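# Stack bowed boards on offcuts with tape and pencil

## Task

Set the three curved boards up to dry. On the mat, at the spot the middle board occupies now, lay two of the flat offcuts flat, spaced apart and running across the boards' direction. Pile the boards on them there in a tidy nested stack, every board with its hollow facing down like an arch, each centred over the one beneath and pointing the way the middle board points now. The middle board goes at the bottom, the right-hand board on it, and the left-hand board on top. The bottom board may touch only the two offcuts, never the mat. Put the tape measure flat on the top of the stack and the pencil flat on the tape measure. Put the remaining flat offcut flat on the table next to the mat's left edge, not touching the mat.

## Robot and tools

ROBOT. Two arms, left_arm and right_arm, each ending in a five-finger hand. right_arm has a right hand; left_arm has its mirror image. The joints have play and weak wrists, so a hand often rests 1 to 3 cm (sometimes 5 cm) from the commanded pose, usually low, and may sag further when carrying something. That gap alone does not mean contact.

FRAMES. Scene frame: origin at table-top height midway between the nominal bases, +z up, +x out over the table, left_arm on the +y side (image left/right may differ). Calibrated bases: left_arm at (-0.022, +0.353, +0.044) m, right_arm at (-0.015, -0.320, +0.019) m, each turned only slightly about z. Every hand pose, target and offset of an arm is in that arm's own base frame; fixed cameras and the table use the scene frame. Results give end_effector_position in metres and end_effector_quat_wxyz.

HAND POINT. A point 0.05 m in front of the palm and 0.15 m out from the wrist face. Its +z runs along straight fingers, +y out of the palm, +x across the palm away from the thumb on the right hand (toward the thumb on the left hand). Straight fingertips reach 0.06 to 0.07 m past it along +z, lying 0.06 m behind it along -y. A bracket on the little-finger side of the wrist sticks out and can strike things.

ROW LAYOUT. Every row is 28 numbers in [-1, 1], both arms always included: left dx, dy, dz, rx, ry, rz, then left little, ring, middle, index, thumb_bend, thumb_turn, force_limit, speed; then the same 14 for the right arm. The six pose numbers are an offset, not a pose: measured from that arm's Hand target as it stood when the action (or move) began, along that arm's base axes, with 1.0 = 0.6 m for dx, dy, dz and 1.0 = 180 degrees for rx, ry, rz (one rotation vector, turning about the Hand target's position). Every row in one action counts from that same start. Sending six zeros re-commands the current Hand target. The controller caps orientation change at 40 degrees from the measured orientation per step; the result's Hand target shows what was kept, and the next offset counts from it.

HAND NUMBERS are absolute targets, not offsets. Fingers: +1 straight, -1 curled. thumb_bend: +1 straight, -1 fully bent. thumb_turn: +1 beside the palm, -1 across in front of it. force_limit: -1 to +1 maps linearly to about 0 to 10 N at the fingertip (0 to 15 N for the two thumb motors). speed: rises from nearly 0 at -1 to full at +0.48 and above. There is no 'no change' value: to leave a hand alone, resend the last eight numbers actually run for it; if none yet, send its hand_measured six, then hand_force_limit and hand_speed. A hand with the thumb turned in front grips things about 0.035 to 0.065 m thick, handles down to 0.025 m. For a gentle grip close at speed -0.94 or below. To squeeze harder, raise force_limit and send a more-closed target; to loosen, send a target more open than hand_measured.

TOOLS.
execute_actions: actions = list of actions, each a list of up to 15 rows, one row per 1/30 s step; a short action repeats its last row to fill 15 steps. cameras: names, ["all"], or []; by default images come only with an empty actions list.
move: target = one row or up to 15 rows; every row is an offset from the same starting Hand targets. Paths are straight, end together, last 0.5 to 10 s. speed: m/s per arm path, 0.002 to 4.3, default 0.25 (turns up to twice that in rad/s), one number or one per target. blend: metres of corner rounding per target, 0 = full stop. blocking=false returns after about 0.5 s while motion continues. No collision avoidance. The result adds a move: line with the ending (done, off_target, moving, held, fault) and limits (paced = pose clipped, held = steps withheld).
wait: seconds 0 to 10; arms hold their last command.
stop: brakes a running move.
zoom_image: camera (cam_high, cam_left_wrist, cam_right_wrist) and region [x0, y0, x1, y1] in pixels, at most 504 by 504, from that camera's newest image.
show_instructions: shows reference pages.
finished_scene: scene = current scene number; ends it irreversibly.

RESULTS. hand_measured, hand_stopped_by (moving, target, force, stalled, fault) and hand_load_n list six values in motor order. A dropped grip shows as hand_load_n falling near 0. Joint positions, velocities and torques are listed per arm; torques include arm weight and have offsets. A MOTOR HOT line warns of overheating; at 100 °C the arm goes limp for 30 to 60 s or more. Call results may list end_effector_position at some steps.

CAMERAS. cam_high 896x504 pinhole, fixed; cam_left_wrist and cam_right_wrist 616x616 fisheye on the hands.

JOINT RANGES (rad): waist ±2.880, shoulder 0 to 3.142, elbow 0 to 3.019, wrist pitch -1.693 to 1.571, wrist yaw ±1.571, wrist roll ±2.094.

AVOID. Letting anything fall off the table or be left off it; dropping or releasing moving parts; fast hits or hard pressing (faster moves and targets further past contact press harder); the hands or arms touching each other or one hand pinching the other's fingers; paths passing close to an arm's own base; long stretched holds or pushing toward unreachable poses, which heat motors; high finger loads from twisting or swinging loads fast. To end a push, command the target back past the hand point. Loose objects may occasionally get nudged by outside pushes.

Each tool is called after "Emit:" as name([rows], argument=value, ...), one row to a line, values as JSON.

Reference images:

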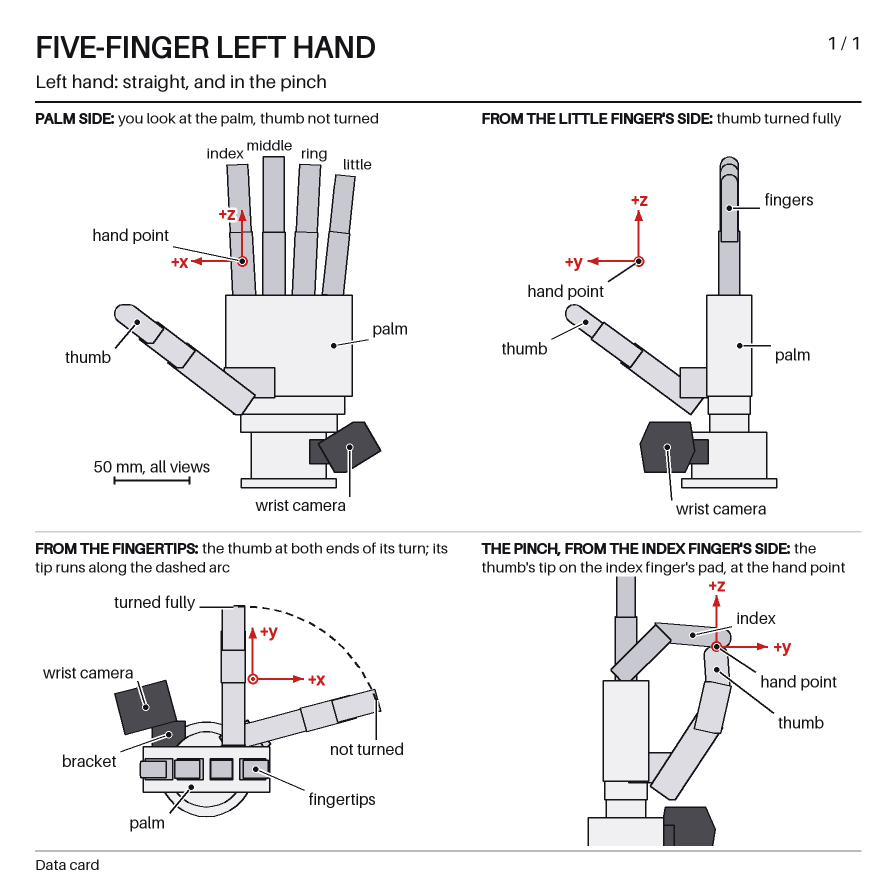

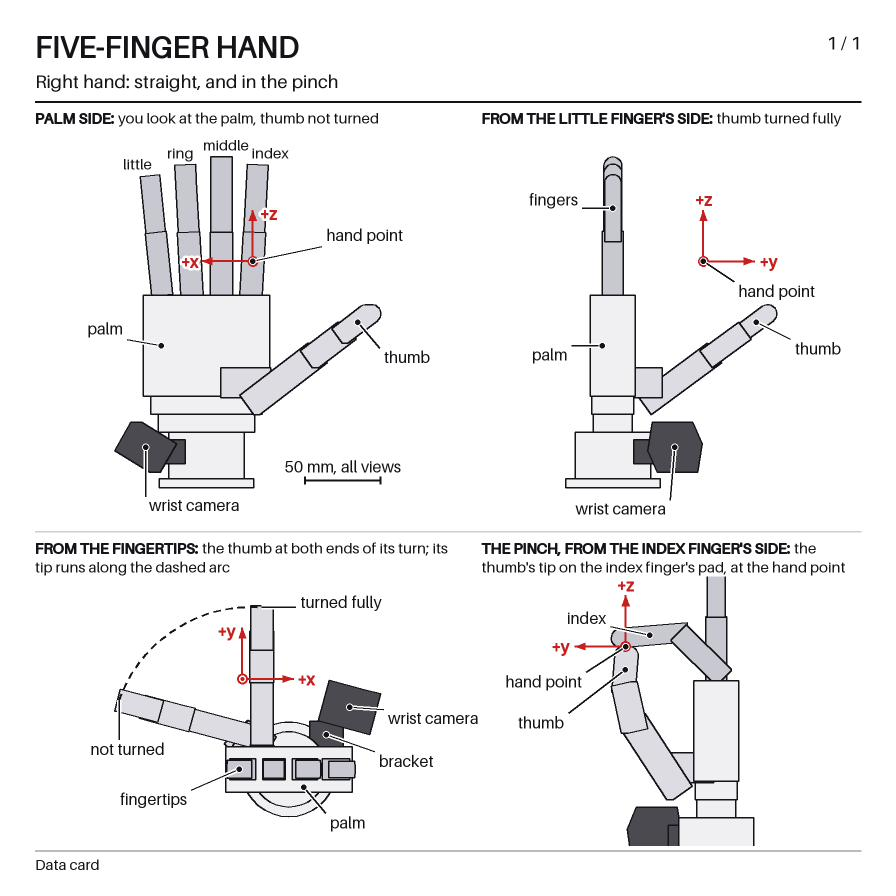

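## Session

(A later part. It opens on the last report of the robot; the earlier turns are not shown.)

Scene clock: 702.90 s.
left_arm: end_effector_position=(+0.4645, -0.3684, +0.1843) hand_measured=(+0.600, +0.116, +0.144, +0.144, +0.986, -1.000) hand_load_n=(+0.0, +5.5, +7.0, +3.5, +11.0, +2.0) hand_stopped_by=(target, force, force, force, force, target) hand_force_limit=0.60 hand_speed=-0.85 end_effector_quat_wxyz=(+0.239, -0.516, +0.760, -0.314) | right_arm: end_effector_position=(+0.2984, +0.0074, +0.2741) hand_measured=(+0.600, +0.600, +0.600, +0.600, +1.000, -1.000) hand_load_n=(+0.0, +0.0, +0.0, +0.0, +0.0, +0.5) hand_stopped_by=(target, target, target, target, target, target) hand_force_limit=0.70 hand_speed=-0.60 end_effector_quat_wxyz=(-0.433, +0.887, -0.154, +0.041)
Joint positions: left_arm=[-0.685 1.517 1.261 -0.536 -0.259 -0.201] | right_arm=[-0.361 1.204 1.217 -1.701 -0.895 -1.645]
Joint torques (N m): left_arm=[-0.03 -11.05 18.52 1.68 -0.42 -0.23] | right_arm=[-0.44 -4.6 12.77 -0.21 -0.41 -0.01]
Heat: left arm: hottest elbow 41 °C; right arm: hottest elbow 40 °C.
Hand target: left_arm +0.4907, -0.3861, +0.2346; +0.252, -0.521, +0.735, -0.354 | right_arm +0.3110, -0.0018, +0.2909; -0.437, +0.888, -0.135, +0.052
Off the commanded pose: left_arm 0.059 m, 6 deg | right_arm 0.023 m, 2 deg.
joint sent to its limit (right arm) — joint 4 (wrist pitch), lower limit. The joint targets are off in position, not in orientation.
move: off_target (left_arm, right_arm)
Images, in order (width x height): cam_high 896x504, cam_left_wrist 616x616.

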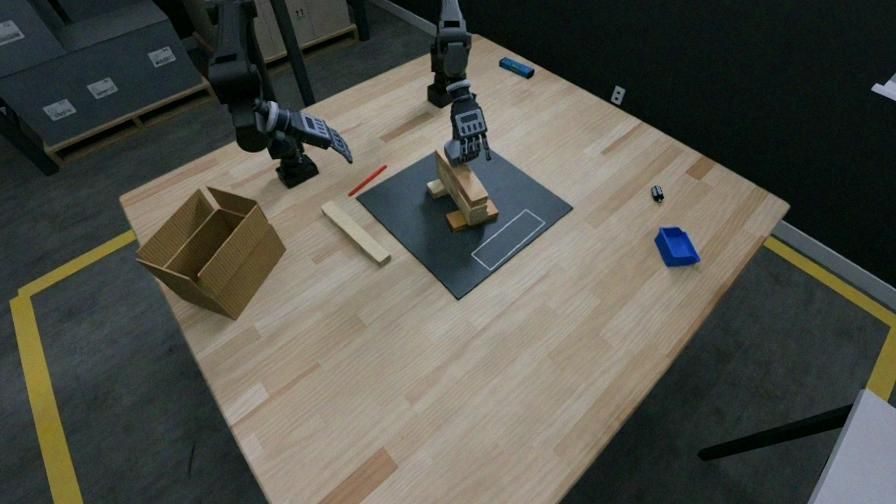

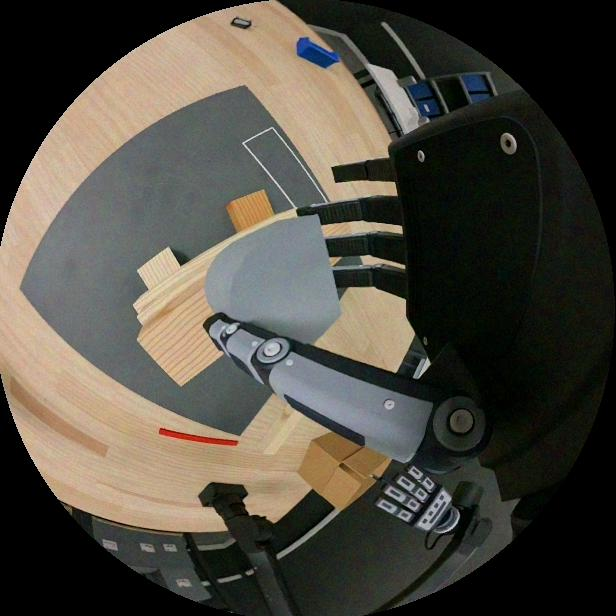

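Emit:
move(target=[-0.0395,0.04,-0.143,-0.0095,-0.0095,0,0.6,-0.3,-0.3,-0.3,0.6,-1,0.6,-0.85, 0,0,0,0,0,0,0.6,0.6,0.6,0.6,1,-1,0.7,-0.6], speed=0.1, cameras=["cam_left_wrist","cam_high"])

Emit:
zoom_image(camera="cam_high", region=[410, 120, 510, 220])

Emit:
zoom_image(camera="cam_left_wrist", region=[80, 130, 400, 450])

Scene clock: 706.50 s.
left_arm: end_effector_position=(+0.4646, -0.3675, +0.1618) hand_measured=(+0.600, +0.116, +0.144, +0.144, +0.986, -1.000) hand_load_n=(+0.0, +3.5, +6.5, +4.0, +11.0, +0.0) hand_stopped_by=(target, force, force, force, force, target) hand_force_limit=0.60 hand_speed=-0.85 end_effector_quat_wxyz=(+0.257, -0.510, +0.731, -0.375) | right_arm: end_effector_position=(+0.2984, +0.0074, +0.2741) hand_measured=(+0.600, +0.600, +0.600, +0.600, +1.000, -1.000) hand_load_n=(+0.0, +0.0, +0.0, +0.0, +0.0, +0.0) hand_stopped_by=(target, target, target, target, target, target) hand_force_limit=0.70 hand_speed=-0.60 end_effector_quat_wxyz=(-0.433, +0.887, -0.154, +0.041)
Joint positions: left_arm=[-0.683 1.478 1.089 -0.264 -0.259 -0.202] | right_arm=[-0.361 1.204 1.217 -1.701 -0.895 -1.645]
Joint torques (N m): left_arm=[1.14 -9.23 8.09 2.95 -0.06 -0.21] | right_arm=[-0.44 -4.6 12.77 -0.23 -0.42 -0.01]
Heat: left arm: hottest elbow 41 °C; right arm: hottest elbow 41 °C.
Hand target: left_arm +0.4670, -0.3621, +0.1488; +0.255, -0.519, +0.726, -0.373 | right_arm +0.3110, -0.0018, +0.2909; -0.437, +0.888, -0.135, +0.052
Off the commanded pose: left_arm 0.014 m, 1 deg | right_arm 0.023 m, 2 deg.
joint sent to its limit (right arm) — joint 4 (wrist pitch), lower limit. The joint targets are off in position, not in orientation.
move: off_target (left_arm, right_arm)
Images, in order (width x height): cam_high 896x504, cam_left_wrist 616x616.

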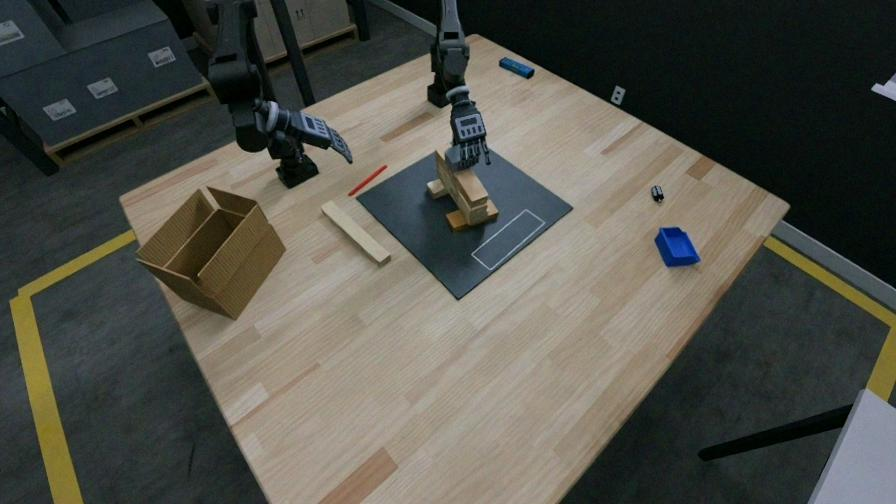

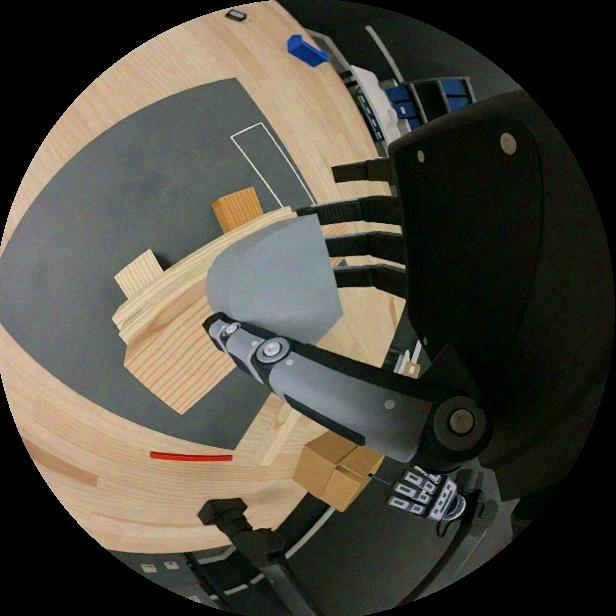

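Scaled by 5.040 from the camera's 896x504 image, which has a finer 1280x720 frame.

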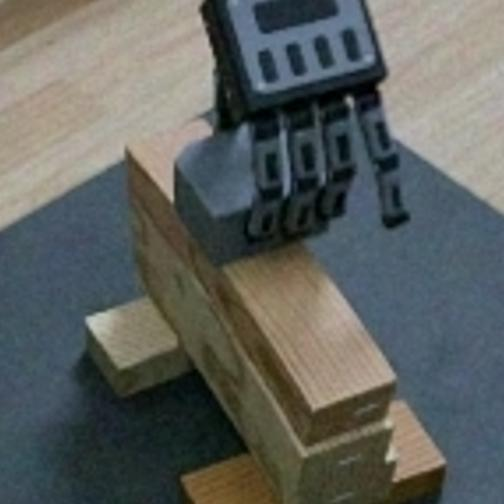

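Scaled by 1.575 from the camera's 616x616 image, which has a finer 880x880 frame.

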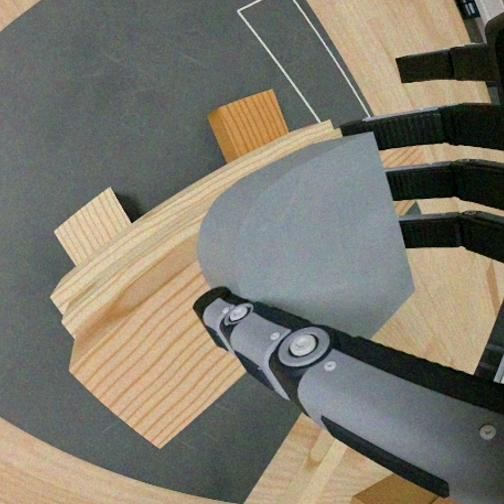

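Emit:
move([
  [0.02,-0.015,0.11,0.0,0.0,0,0.6,-0.3,-0.3,-0.3,0.6,-1,0.6,-0.85, 0,0,0,0,0,0,0.6,0.6,0.6,0.6,1,-1,0.7,-0.6],
  [0.0667,-0.038,0.11,0,0,0,0.6,-0.3,-0.3,-0.3,0.6,-1,0.6,-0.85, 0,0,0,0,0,0,0.6,0.6,0.6,0.6,1,-1,0.7,-0.6],
], speed=0.08, cameras=["cam_high"])

Emit:
zoom_image(camera="cam_high", region=[410, 120, 510, 220])

Scene clock: 711.83 s.
left_arm: end_effector_position=(+0.4751, -0.3710, +0.1634) hand_measured=(+0.600, +0.116, +0.144, +0.144, +0.986, -1.000) hand_load_n=(+0.0, +4.0, +7.0, +5.0, +11.0, +1.0) hand_stopped_by=(target, force, force, force, force, target) hand_force_limit=0.60 hand_speed=-0.85 end_effector_quat_wxyz=(+0.241, -0.519, +0.749, -0.334) | right_arm: end_effector_position=(+0.2984, +0.0074, +0.2741) hand_measured=(+0.600, +0.600, +0.600, +0.600, +1.000, -1.000) hand_load_n=(+0.0, +0.0, +0.0, +0.0, +0.0, +0.0) hand_stopped_by=(target, target, target, target, target, target) hand_force_limit=0.70 hand_speed=-0.60 end_effector_quat_wxyz=(-0.433, +0.887, -0.154, +0.041)
Joint positions: left_arm=[-0.673 1.539 1.211 -0.422 -0.247 -0.205] | right_arm=[-0.361 1.204 1.217 -1.701 -0.895 -1.645]
Joint torques (N m): left_arm=[0.62 -11.4 18.63 1.84 -0.08 0] | right_arm=[-0.5 -4.6 12.78 -0.18 -0.42 -0.01]
Heat: left arm: hottest elbow 41 °C; right arm: hottest elbow 41 °C.
Hand target: left_arm +0.5070, -0.3849, +0.2148; +0.255, -0.519, +0.726, -0.373 | right_arm +0.3110, -0.0018, +0.2909; -0.437, +0.888, -0.135, +0.052
Off the commanded pose: left_arm 0.062 m, 5 deg | right_arm 0.023 m, 2 deg.
joint sent to its limit (right arm) — joint 4 (wrist pitch), lower limit. The joint targets are off in position, not in orientation.
move: off_target (left_arm, right_arm)
Images, in order (width x height): cam_high 896x504.

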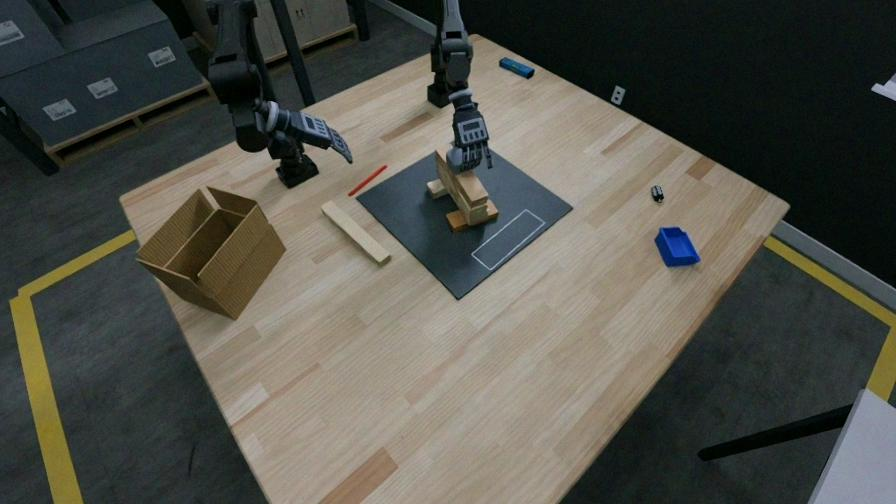

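Scaled by 5.040 from the camera's 896x504 image, which has a finer 1280x720 frame.

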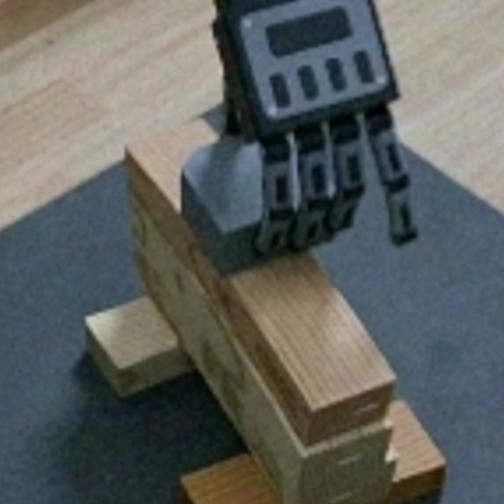

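Emit:
move([
  [0.0,0,0.04,0.0,0.0,0,0.6,-0.3,-0.3,-0.3,0.6,-1,0.6,-0.85, 0,0,0,0,0,0,0.6,0.6,0.6,0.6,1,-1,0.7,-0.6],
  [0.033,-0.012,0.04,0,0,0,0.6,-0.3,-0.3,-0.3,0.6,-1,0.6,-0.85, 0,0,0,0,0,0,0.6,0.6,0.6,0.6,1,-1,0.7,-0.6],
], speed=0.08, cameras=["cam_high"])

Emit:
zoom_image(camera="cam_high", region=[410, 120, 510, 220])

Scene clock: 715.27 s.
left_arm: end_effector_position=(+0.4977, -0.3803, +0.1871) hand_measured=(+0.600, +0.116, +0.144, +0.144, +0.986, -1.000) hand_load_n=(+0.0, +4.0, +7.5, +5.0, +11.5, +1.5) hand_stopped_by=(target, force, force, force, force, target) hand_force_limit=0.60 hand_speed=-0.85 end_effector_quat_wxyz=(+0.239, -0.522, +0.747, -0.335) | right_arm: end_effector_position=(+0.2984, +0.0074, +0.2741) hand_measured=(+0.600, +0.600, +0.600, +0.600, +1.000, -1.000) hand_load_n=(+0.0, +0.0, +0.0, +0.0, +0.0, +0.0) hand_stopped_by=(target, target, target, target, target, target) hand_force_limit=0.70 hand_speed=-0.60 end_effector_quat_wxyz=(-0.433, +0.887, -0.154, +0.041)
Joint positions: left_arm=[-0.659 1.579 1.321 -0.49 -0.238 -0.205] | right_arm=[-0.361 1.204 1.217 -1.701 -0.895 -1.645]
Joint torques (N m): left_arm=[0.97 -12.1 18.77 1.91 -0.06 0.06] | right_arm=[-0.5 -4.6 12.78 -0.21 -0.41 -0.01]
Heat: left arm: hottest elbow 42 °C; right arm: hottest elbow 41 °C.
Hand target: left_arm +0.5268, -0.3921, +0.2388; +0.255, -0.519, +0.726, -0.373 | right_arm +0.3110, -0.0018, +0.2909; -0.437, +0.888, -0.135, +0.052
Off the commanded pose: left_arm 0.061 m, 5 deg | right_arm 0.023 m, 2 deg.
joint sent to its limit (right arm) — joint 4 (wrist pitch), lower limit. The joint targets are off in position, not in orientation.
move: off_target (left_arm, right_arm)
Images, in order (width x height): cam_high 896x504.

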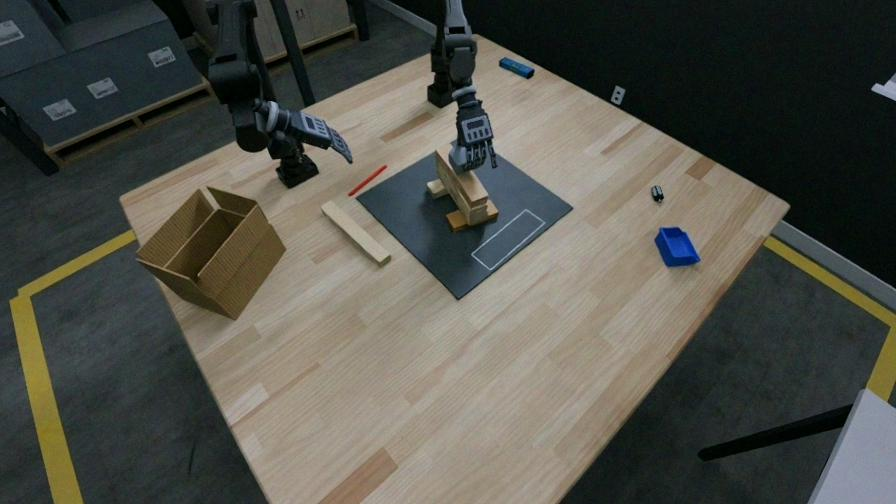

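Scaled by 5.040 from the camera's 896x504 image, which has a finer 1280x720 frame.

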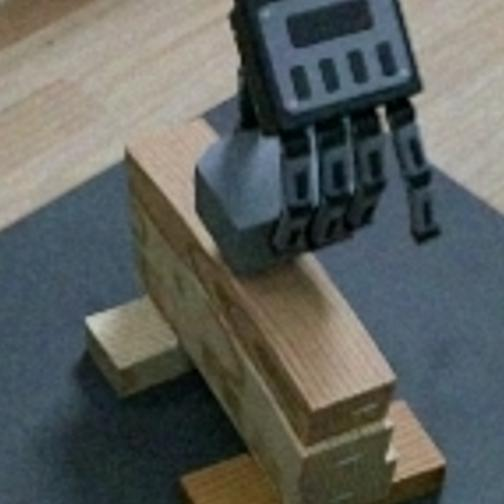

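Emit:
move(target=[-0.048,0.0335,-0.143,0.007,0.0127,0,0.6,-0.3,-0.3,-0.3,0.6,-1,0.6,-0.85, 0,0,0,0,0,0,0.6,0.6,0.6,0.6,1,-1,0.7,-0.6], speed=0.06, cameras=["cam_high","cam_left_wrist"])

Emit:
zoom_image(camera="cam_high", region=[410, 120, 510, 220])

Scene clock: 718.37 s.
left_arm: end_effector_position=(+0.4936, -0.3779, +0.1603) hand_measured=(+0.600, +0.116, +0.144, +0.144, +0.986, -1.000) hand_load_n=(+0.0, +3.5, +6.5, +4.5, +11.5, +0.5) hand_stopped_by=(target, force, force, force, force, target) hand_force_limit=0.60 hand_speed=-0.85 end_effector_quat_wxyz=(+0.243, -0.520, +0.739, -0.353) | right_arm: end_effector_position=(+0.2984, +0.0074, +0.2741) hand_measured=(+0.600, +0.600, +0.600, +0.600, +1.000, -1.000) hand_load_n=(-0.5, +0.0, +0.0, +0.0, +0.0, +0.0) hand_stopped_by=(target, target, target, target, target, target) hand_force_limit=0.70 hand_speed=-0.60 end_effector_quat_wxyz=(-0.433, +0.887, -0.154, +0.041)
Joint positions: left_arm=[-0.659 1.571 1.22 -0.356 -0.235 -0.205] | right_arm=[-0.361 1.204 1.217 -1.701 -0.895 -1.645]
Joint torques (N m): left_arm=[0.97 -10.75 8.59 3.07 -0.06 -0.01] | right_arm=[-0.5 -4.66 12.78 -0.2 -0.41 -0.02]
Heat: left arm: hottest elbow 43 °C; right arm: hottest elbow 41 °C.
Hand target: left_arm +0.4980, -0.3720, +0.1530; +0.246, -0.524, +0.735, -0.355 | right_arm +0.3110, -0.0018, +0.2909; -0.437, +0.888, -0.135, +0.052
Off the commanded pose: left_arm 0.010 m, 1 deg | right_arm 0.023 m, 2 deg.
joint sent to its limit (right arm) — joint 4 (wrist pitch), lower limit. The joint targets are off in position, not in orientation.
move: off_target (right_arm)
Images, in order (width x height): cam_high 896x504, cam_left_wrist 616x616.

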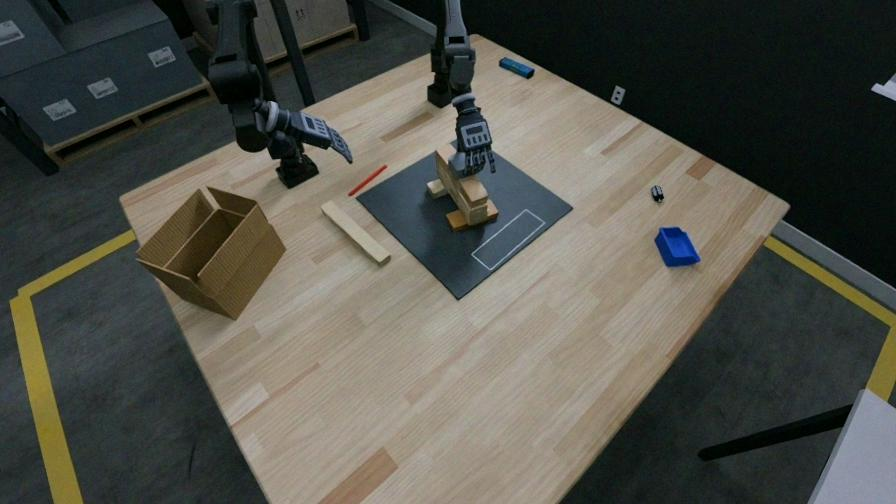

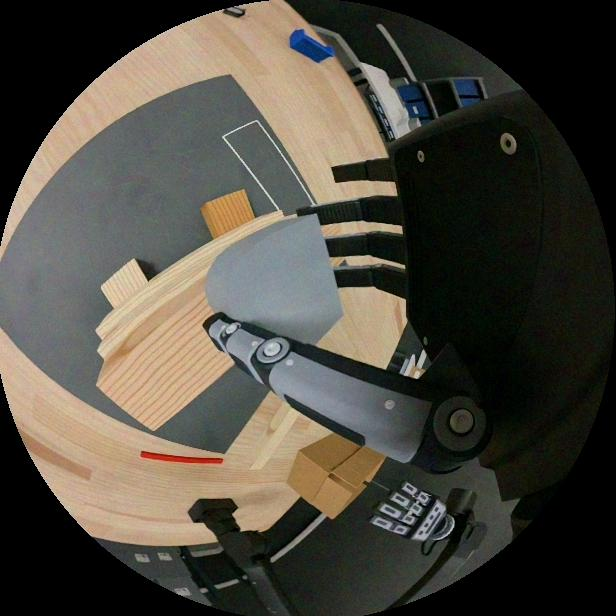

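Scaled by 5.040 from the camera's 896x504 image, which has a finer 1280x720 frame.

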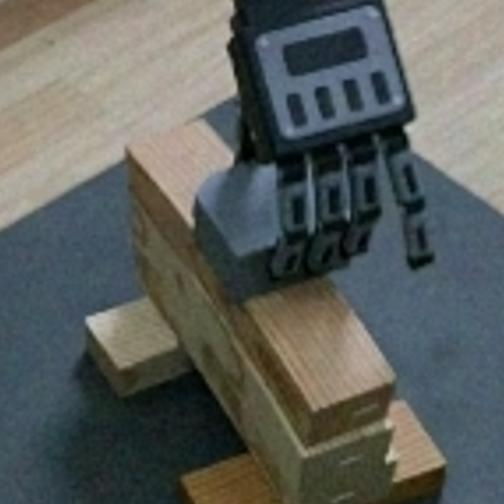

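Emit:
move(target=[0,0.0,-0.017,0,0,0,0.6,-0.3,-0.3,-0.3,0.6,-1,0.6,-0.85, 0,0,0,0,0,0,0.6,0.6,0.6,0.6,1,-1,0.7,-0.6], speed=0.05, cameras=[])

Scene clock: 720.27 s.
left_arm: end_effector_position=(+0.4933, -0.3776, +0.1603) hand_measured=(+0.600, +0.116, +0.144, +0.144, +0.986, -1.000) hand_load_n=(+0.0, +3.0, +5.5, +3.5, +11.5, +0.5) hand_stopped_by=(target, force, force, force, force, target) hand_force_limit=0.60 hand_speed=-0.85 end_effector_quat_wxyz=(+0.245, -0.519, +0.736, -0.359) | right_arm: end_effector_position=(+0.2984, +0.0074, +0.2741) hand_measured=(+0.600, +0.600, +0.600, +0.600, +1.000, -1.000) hand_load_n=(+0.0, +0.0, +0.0, +0.0, +0.0, +0.0) hand_stopped_by=(target, target, target, target, target, target) hand_force_limit=0.70 hand_speed=-0.60 end_effector_quat_wxyz=(-0.433, +0.887, -0.154, +0.041)
Joint positions: left_arm=[-0.659 1.565 1.206 -0.335 -0.235 -0.205] | right_arm=[-0.361 1.204 1.217 -1.701 -0.895 -1.645]
Joint torques (N m): left_arm=[0.79 -10.17 8.18 3.34 -0.01 0] | right_arm=[-0.44 -4.66 12.75 -0.21 -0.41 0]
Heat: left arm: hottest elbow 43 °C; right arm: hottest elbow 41 °C.
Hand target: left_arm +0.4980, -0.3720, +0.1428; +0.246, -0.524, +0.735, -0.355 | right_arm +0.3110, -0.0018, +0.2909; -0.437, +0.888, -0.135, +0.052
Off the commanded pose: left_arm 0.019 m, 1 deg | right_arm 0.023 m, 2 deg.
joint sent to its limit (right arm) — joint 4 (wrist pitch), lower limit. The joint targets are off in position, not in orientation.
move: off_target (left_arm, right_arm)
No camera images: "cameras" was empty.

Emit:
move(target=[0,0.0,0.02,0,0,0,0.6,-0.3,-0.3,-0.3,0.6,-1,0.6,-0.85, 0,0,0,0,0,0,0.6,0.6,0.6,0.6,1,-1,0.7,-0.6], speed=0.05, cameras=[])

Emit:
move(target=[0,0,0,0,0,0,0.6,0.5,0.5,0.5,1,-1,0.6,-0.8, 0,0,0,0,0,0,0.6,0.6,0.6,0.6,1,-1,0.7,-0.6], speed=0.05, cameras=["cam_high","cam_left_wrist"])

Emit:
zoom_image(camera="cam_high", region=[410, 120, 510, 220])

Scene clock: 722.23 s.
left_arm: end_effector_position=(+0.4932, -0.3776, +0.1613) hand_measured=(+0.600, +0.116, +0.144, +0.144, +0.986, -1.000) hand_load_n=(+0.0, +3.5, +6.0, +3.5, +11.0, +0.5) hand_stopped_by=(target, force, force, force, force, target) hand_force_limit=0.60 hand_speed=-0.85 end_effector_quat_wxyz=(+0.245, -0.519, +0.736, -0.360) | right_arm: end_effector_position=(+0.2984, +0.0074, +0.2741) hand_measured=(+0.600, +0.600, +0.600, +0.600, +1.000, -1.000) hand_load_n=(+0.0, +0.0, +0.0, +0.0, +0.0, +0.0) hand_stopped_by=(target, target, target, target, target, target) hand_force_limit=0.70 hand_speed=-0.60 end_effector_quat_wxyz=(-0.433, +0.887, -0.154, +0.041)
Joint positions: left_arm=[-0.659 1.563 1.206 -0.335 -0.235 -0.205] | right_arm=[-0.361 1.204 1.217 -1.701 -0.895 -1.645]
Joint torques (N m): left_arm=[0.26 -10.58 10.13 2.06 -0.03 -0.01] | right_arm=[-0.44 -4.6 12.78 -0.21 -0.41 -0.01]
Heat: left arm: hottest elbow 42 °C; right arm: hottest elbow 41 °C.
Hand target: left_arm +0.4980, -0.3720, +0.1548; +0.246, -0.524, +0.735, -0.355 | right_arm +0.3110, -0.0018, +0.2909; -0.437, +0.888, -0.135, +0.052
Off the commanded pose: left_arm 0.010 m, 1 deg | right_arm 0.023 m, 2 deg.
joint sent to its limit (right arm) — joint 4 (wrist pitch), lower limit. The joint targets are off in position, not in orientation.
move: off_target (right_arm)
No camera images: "cameras" was empty.

Scene clock: 723.50 s.
left_arm: end_effector_position=(+0.4931, -0.3784, +0.1596) hand_measured=(+0.600, +0.500, +0.500, +0.500, +1.000, -1.000) hand_load_n=(+0.0, +0.0, +0.0, +0.0, +0.0, +0.0) hand_stopped_by=(target, target, target, target, target, target) hand_force_limit=0.60 hand_speed=-0.80 end_effector_quat_wxyz=(+0.243, -0.521, +0.735, -0.359) | right_arm: end_effector_position=(+0.2984, +0.0074, +0.2741) hand_measured=(+0.600, +0.600, +0.600, +0.600, +1.000, -1.000) hand_load_n=(+0.0, +0.0, +0.0, +0.0, +0.0, +0.0) hand_stopped_by=(target, target, target, target, target, target) hand_force_limit=0.70 hand_speed=-0.60 end_effector_quat_wxyz=(-0.433, +0.887, -0.154, +0.041)
Joint positions: left_arm=[-0.659 1.567 1.206 -0.335 -0.233 -0.213] | right_arm=[-0.361 1.204 1.217 -1.701 -0.895 -1.645]
Joint torques (N m): left_arm=[0.73 -11.11 10.07 1.94 -0.07 0] | right_arm=[-0.5 -4.54 12.75 -0.18 -0.41 -0.02]
Heat: left arm: hottest elbow 42 °C; right arm: hottest elbow 41 °C.
Hand target: left_arm +0.4980, -0.3720, +0.1548; +0.246, -0.524, +0.735, -0.355 | right_arm +0.3110, -0.0018, +0.2909; -0.437, +0.888, -0.135, +0.052
Off the commanded pose: left_arm 0.009 m, 1 deg | right_arm 0.023 m, 2 deg.
joint sent to its limit (right arm) — joint 4 (wrist pitch), lower limit. The joint targets are off in position, not in orientation.
move: off_target (right_arm)
Images, in order (width x height): cam_high 896x504, cam_left_wrist 616x616.

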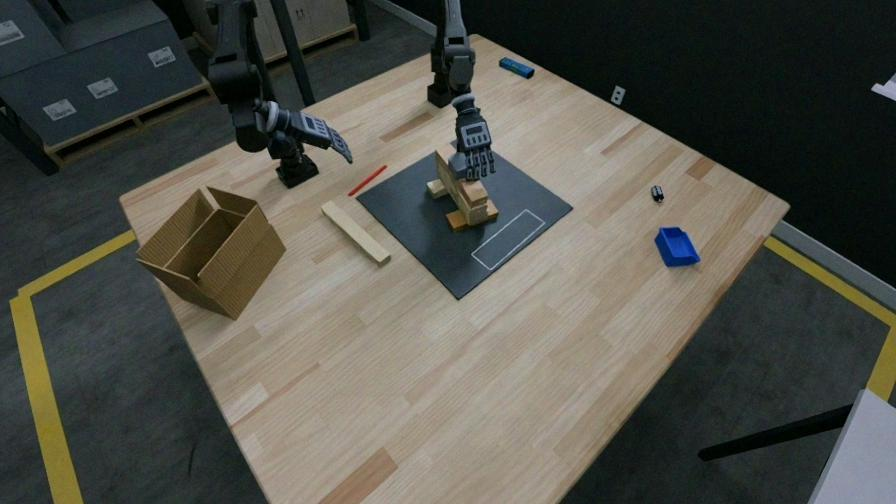

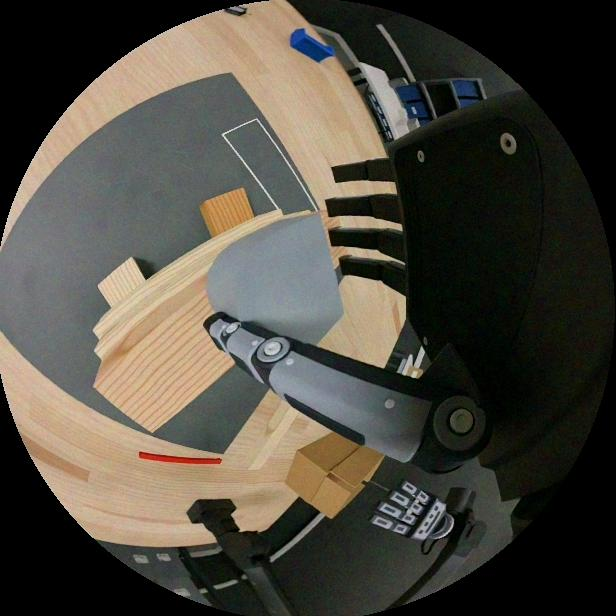

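Scaled by 5.040 from the camera's 896x504 image, which has a finer 1280x720 frame.

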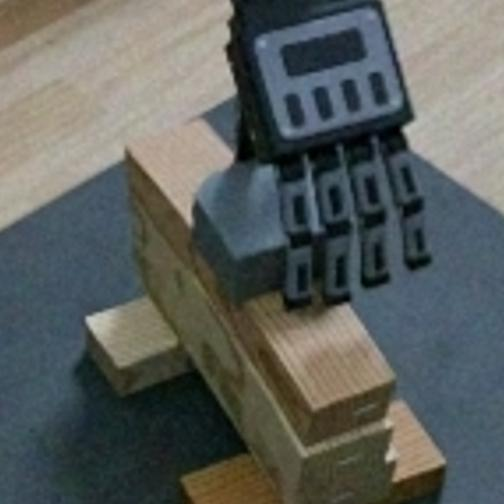

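Emit:
move(target=[0.015,-0.01,0.2,0,0,0,0.6,0.5,0.5,0.5,1,-1,0.6,-0.8, 0,0,0,0,0,0,0.6,0.6,0.6,0.6,1,-1,0.7,-0.6], speed=0.12, cameras=["cam_high","cam_left_wrist"])

Emit:
zoom_image(camera="cam_high", region=[410, 120, 510, 220])

Scene clock: 728.37 s.
left_arm: end_effector_position=(+0.4874, -0.3739, +0.2301) hand_measured=(+0.600, +0.500, +0.500, +0.500, +1.000, -1.000) hand_load_n=(+0.0, +0.0, +0.0, +0.0, +0.0, +0.0) hand_stopped_by=(target, target, target, target, target, target) hand_force_limit=0.60 hand_speed=-0.80 end_effector_quat_wxyz=(+0.232, -0.526, +0.751, -0.325) | right_arm: end_effector_position=(+0.2984, +0.0074, +0.2741) hand_measured=(+0.600, +0.600, +0.600, +0.600, +1.000, -1.000) hand_load_n=(+0.0, +0.0, +0.0, +0.0, +0.0, +0.0) hand_stopped_by=(target, target, target, target, target, target) hand_force_limit=0.70 hand_speed=-0.60 end_effector_quat_wxyz=(-0.433, +0.887, -0.154, +0.041)
Joint positions: left_arm=[-0.659 1.539 1.401 -0.637 -0.233 -0.213] | right_arm=[-0.361 1.204 1.217 -1.701 -0.895 -1.645]
Joint torques (N m): left_arm=[0.73 -12.04 17.28 1.47 -0.09 -0.01] | right_arm=[-0.44 -4.66 12.79 -0.18 -0.41 -0.01]
Heat: left arm: hottest elbow 42 °C; right arm: hottest elbow 41 °C.
Hand target: left_arm +0.5070, -0.3780, +0.2748; +0.246, -0.524, +0.735, -0.355 | right_arm +0.3110, -0.0018, +0.2909; -0.437, +0.888, -0.135, +0.052
Off the commanded pose: left_arm 0.049 m, 4 deg | right_arm 0.023 m, 2 deg.
joint sent to its limit (right arm) — joint 4 (wrist pitch), lower limit. The joint targets are off in position, not in orientation.
move: off_target (left_arm, right_arm)
Images, in order (width x height): cam_high 896x504, cam_left_wrist 616x616.

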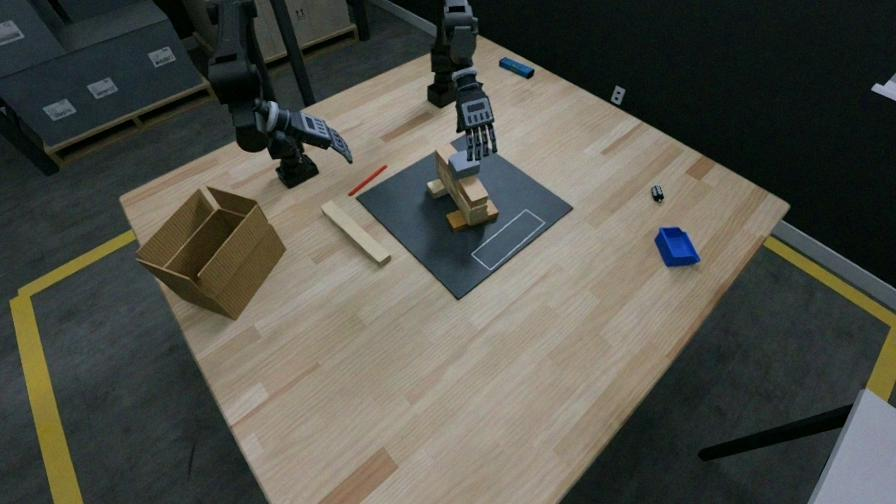

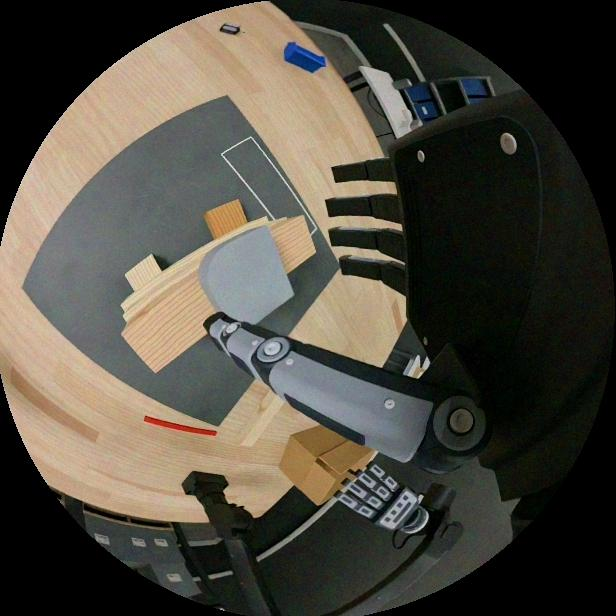

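Scaled by 5.040 from the camera's 896x504 image, which has a finer 1280x720 frame.

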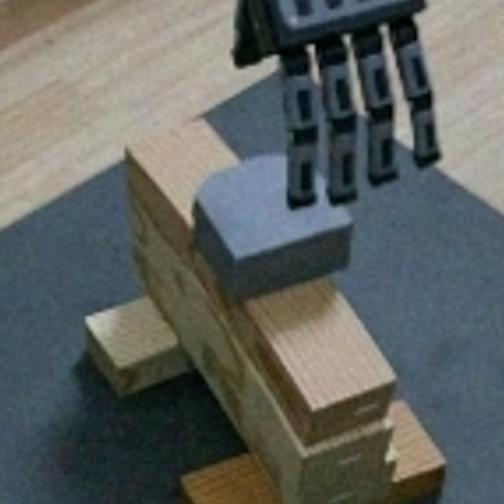

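Emit:
move(target=[-0.262,0.797,0.02,0,0,0.25,0.6,0.5,0.5,0.5,1,-1,0.6,-0.8, 0,0,0,0,0,0,0.6,0.6,0.6,0.6,1,-1,0.7,-0.6], speed=0.3, cameras=[])

Emit:
move(target=[-0.35,0.36,0.02,0,0,0.25,0.6,0.5,0.5,0.5,1,-1,0.6,-0.8, 0.0,-0.1,0.05,0,0,0,0.6,0.6,0.6,0.6,1,-1,0.7,-0.6], speed=0.3, cameras=["cam_high","cam_right_wrist"])

Emit:
zoom_image(camera="cam_high", region=[310, 140, 440, 280])

Scene clock: 732.10 s.
left_arm: end_effector_position=(+0.3544, +0.0970, +0.2885) hand_measured=(+0.600, +0.500, +0.500, +0.500, +1.000, -1.000) hand_load_n=(+0.0, +0.0, +0.0, +0.0, +0.0, +0.0) hand_stopped_by=(target, target, target, target, target, target) hand_force_limit=0.60 hand_speed=-0.80 end_effector_quat_wxyz=(-0.360, +0.766, -0.476, +0.238) | right_arm: end_effector_position=(+0.2984, +0.0074, +0.2741) hand_measured=(+0.600, +0.600, +0.600, +0.600, +1.000, -1.000) hand_load_n=(+0.0, +0.0, +0.0, +0.0, +0.0, +0.0) hand_stopped_by=(target, target, target, target, target, target) hand_force_limit=0.70 hand_speed=-0.60 end_effector_quat_wxyz=(-0.433, +0.887, -0.154, +0.041)
Joint positions: left_arm=[0.323 0.821 0.95 -0.809 -0.084 -0.096] | right_arm=[-0.361 1.204 1.217 -1.701 -0.895 -1.645]
Joint torques (N m): left_arm=[0.26 -3.02 10.26 1.8 0 0.1] | right_arm=[-0.62 -4.72 12.79 -0.23 -0.41 -0.01]
Heat: left arm: hottest elbow 42 °C; right arm: hottest elbow 41 °C.
Hand target: left_arm +0.3498, +0.1002, +0.2868; -0.363, +0.765, -0.478, +0.233 | right_arm +0.3110, -0.0018, +0.2909; -0.437, +0.888, -0.135, +0.052
Off the commanded pose: left_arm 0.006 m, 1 deg | right_arm 0.023 m, 2 deg.
joint sent to its limit (right arm) — joint 4 (wrist pitch), lower limit. The joint targets are off in position, not in orientation.
move: off_target (right_arm)
No camera images: "cameras" was empty.

Scene clock: 734.40 s.
left_arm: end_effector_position=(+0.1376, +0.3039, +0.2756) hand_measured=(+0.600, +0.500, +0.500, +0.500, +1.000, -1.000) hand_load_n=(+0.0, +0.0, +0.0, +0.0, +0.0, +0.0) hand_stopped_by=(target, target, target, target, target, target) hand_force_limit=0.60 hand_speed=-0.80 end_effector_quat_wxyz=(-0.397, +0.903, -0.145, +0.074) | right_arm: end_effector_position=(+0.3068, -0.0511, +0.2933) hand_measured=(+0.600, +0.600, +0.600, +0.600, +1.000, -1.000) hand_load_n=(+0.0, +0.0, +0.0, -0.5, +0.0, +0.0) hand_stopped_by=(target, target, target, target, target, target) hand_force_limit=0.70 hand_speed=-0.60 end_effector_quat_wxyz=(-0.397, +0.891, -0.198, +0.099)
Joint positions: left_arm=[1.251 0.769 0.921 -0.892 0.017 -0.009] | right_arm=[-0.502 1.204 1.292 -1.701 -0.842 -1.654]
Joint torques (N m): left_arm=[0.56 -1.61 14.12 3.1 0.06 0.11] | right_arm=[-0.62 -7.06 12.88 -0.1 -0.37 -0.02]
Heat: left arm: hottest elbow 42 °C; right arm: hottest elbow 41 °C.
Hand target: left_arm +0.1398, +0.3162, +0.2988; -0.425, +0.890, -0.149, +0.077 | right_arm +0.3110, -0.0618, +0.3209; -0.437, +0.888, -0.135, +0.052
Off the commanded pose: left_arm 0.026 m, 4 deg | right_arm 0.030 m, 10 deg.
joint sent to its limit (right arm) — joint 4 (wrist pitch), lower limit. The joint targets are off in position and orientation.
move: off_target (left_arm, right_arm)
Images, in order (width x height): cam_high 896x504, cam_right_wrist 616x616.

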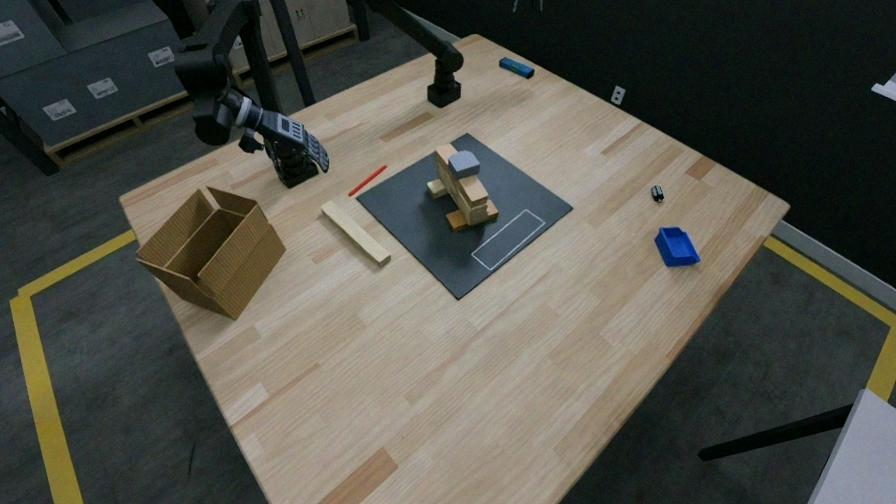

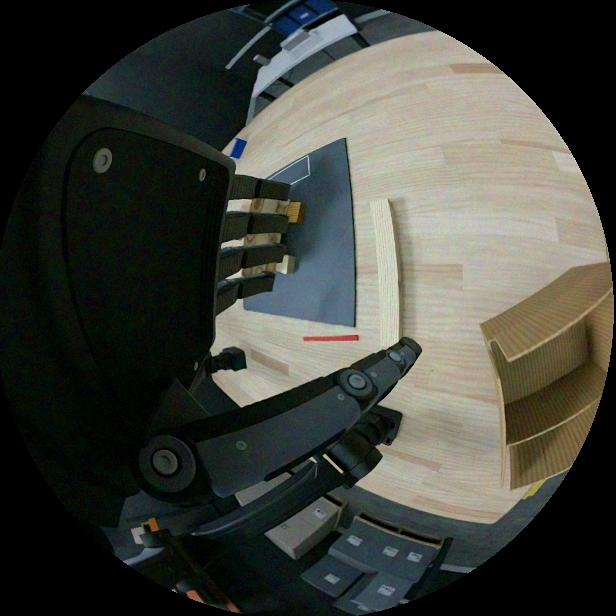

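Scaled by 3.600 from the camera's 896x504 image, which has a finer 1280x720 frame.

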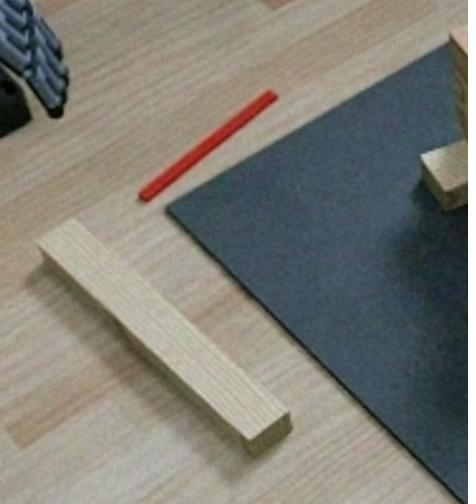

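Emit:
move(target=[0,0,0,0,0,0,0.6,0.5,0.5,0.5,1,-1,0.6,-0.8, 0.028,0.13,-0.3515,-0.0048,-0.0077,0.1082,0.6,0.6,0.6,0.6,1,-1,0.7,-0.6], speed=0.2, cameras=["cam_high","cam_right_wrist"])

Scene clock: 740.43 s.
left_arm: end_effector_position=(+0.1376, +0.3039, +0.2756) hand_measured=(+0.600, +0.500, +0.500, +0.500, +1.000, -1.000) hand_load_n=(+0.0, +0.0, +0.0, +0.0, +0.0, +0.0) hand_stopped_by=(target, target, target, target, target, target) hand_force_limit=0.60 hand_speed=-0.80 end_effector_quat_wxyz=(-0.397, +0.903, -0.145, +0.074) | right_arm: end_effector_position=(+0.3208, +0.0149, +0.1087) hand_measured=(+0.600, +0.600, +0.600, +0.600, +1.000, -1.000) hand_load_n=(+0.0, +0.0, +0.0, +0.5, +0.0, +0.0) hand_stopped_by=(target, target, target, target, target, target) hand_force_limit=0.70 hand_speed=-0.60 end_effector_quat_wxyz=(-0.435, +0.900, +0.008, -0.019)
Joint positions: left_arm=[1.251 0.769 0.921 -0.892 0.017 -0.009] | right_arm=[-0.267 1.488 1.028 -1.49 -0.84 -2.027]
Joint torques (N m): left_arm=[0.32 -1.55 14.08 3.02 0.09 0.07] | right_arm=[1.61 -7.59 7.75 0.17 -0.36 -0.01]
Heat: left arm: hottest elbow 42 °C; right arm: hottest elbow 42 °C.
Hand target: left_arm +0.1398, +0.3162, +0.2988; -0.425, +0.890, -0.149, +0.077 | right_arm +0.3278, +0.0162, +0.1100; -0.434, +0.901, +0.022, -0.011
Off the commanded pose: left_arm 0.026 m, 4 deg | right_arm 0.007 m, 2 deg.
move: off_target (left_arm)
Images, in order (width x height): cam_high 896x504, cam_right_wrist 616x616.

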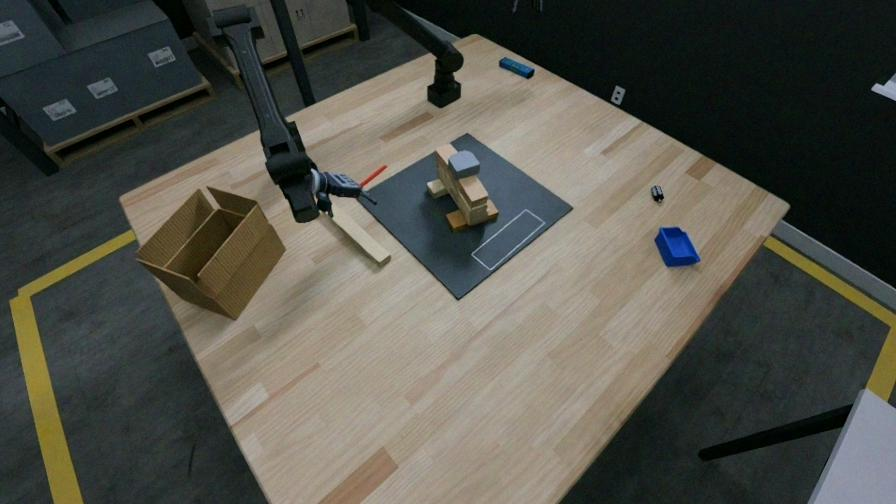

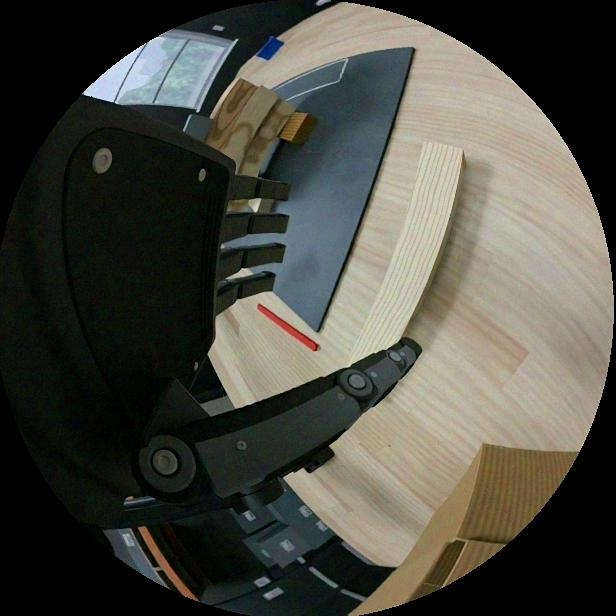

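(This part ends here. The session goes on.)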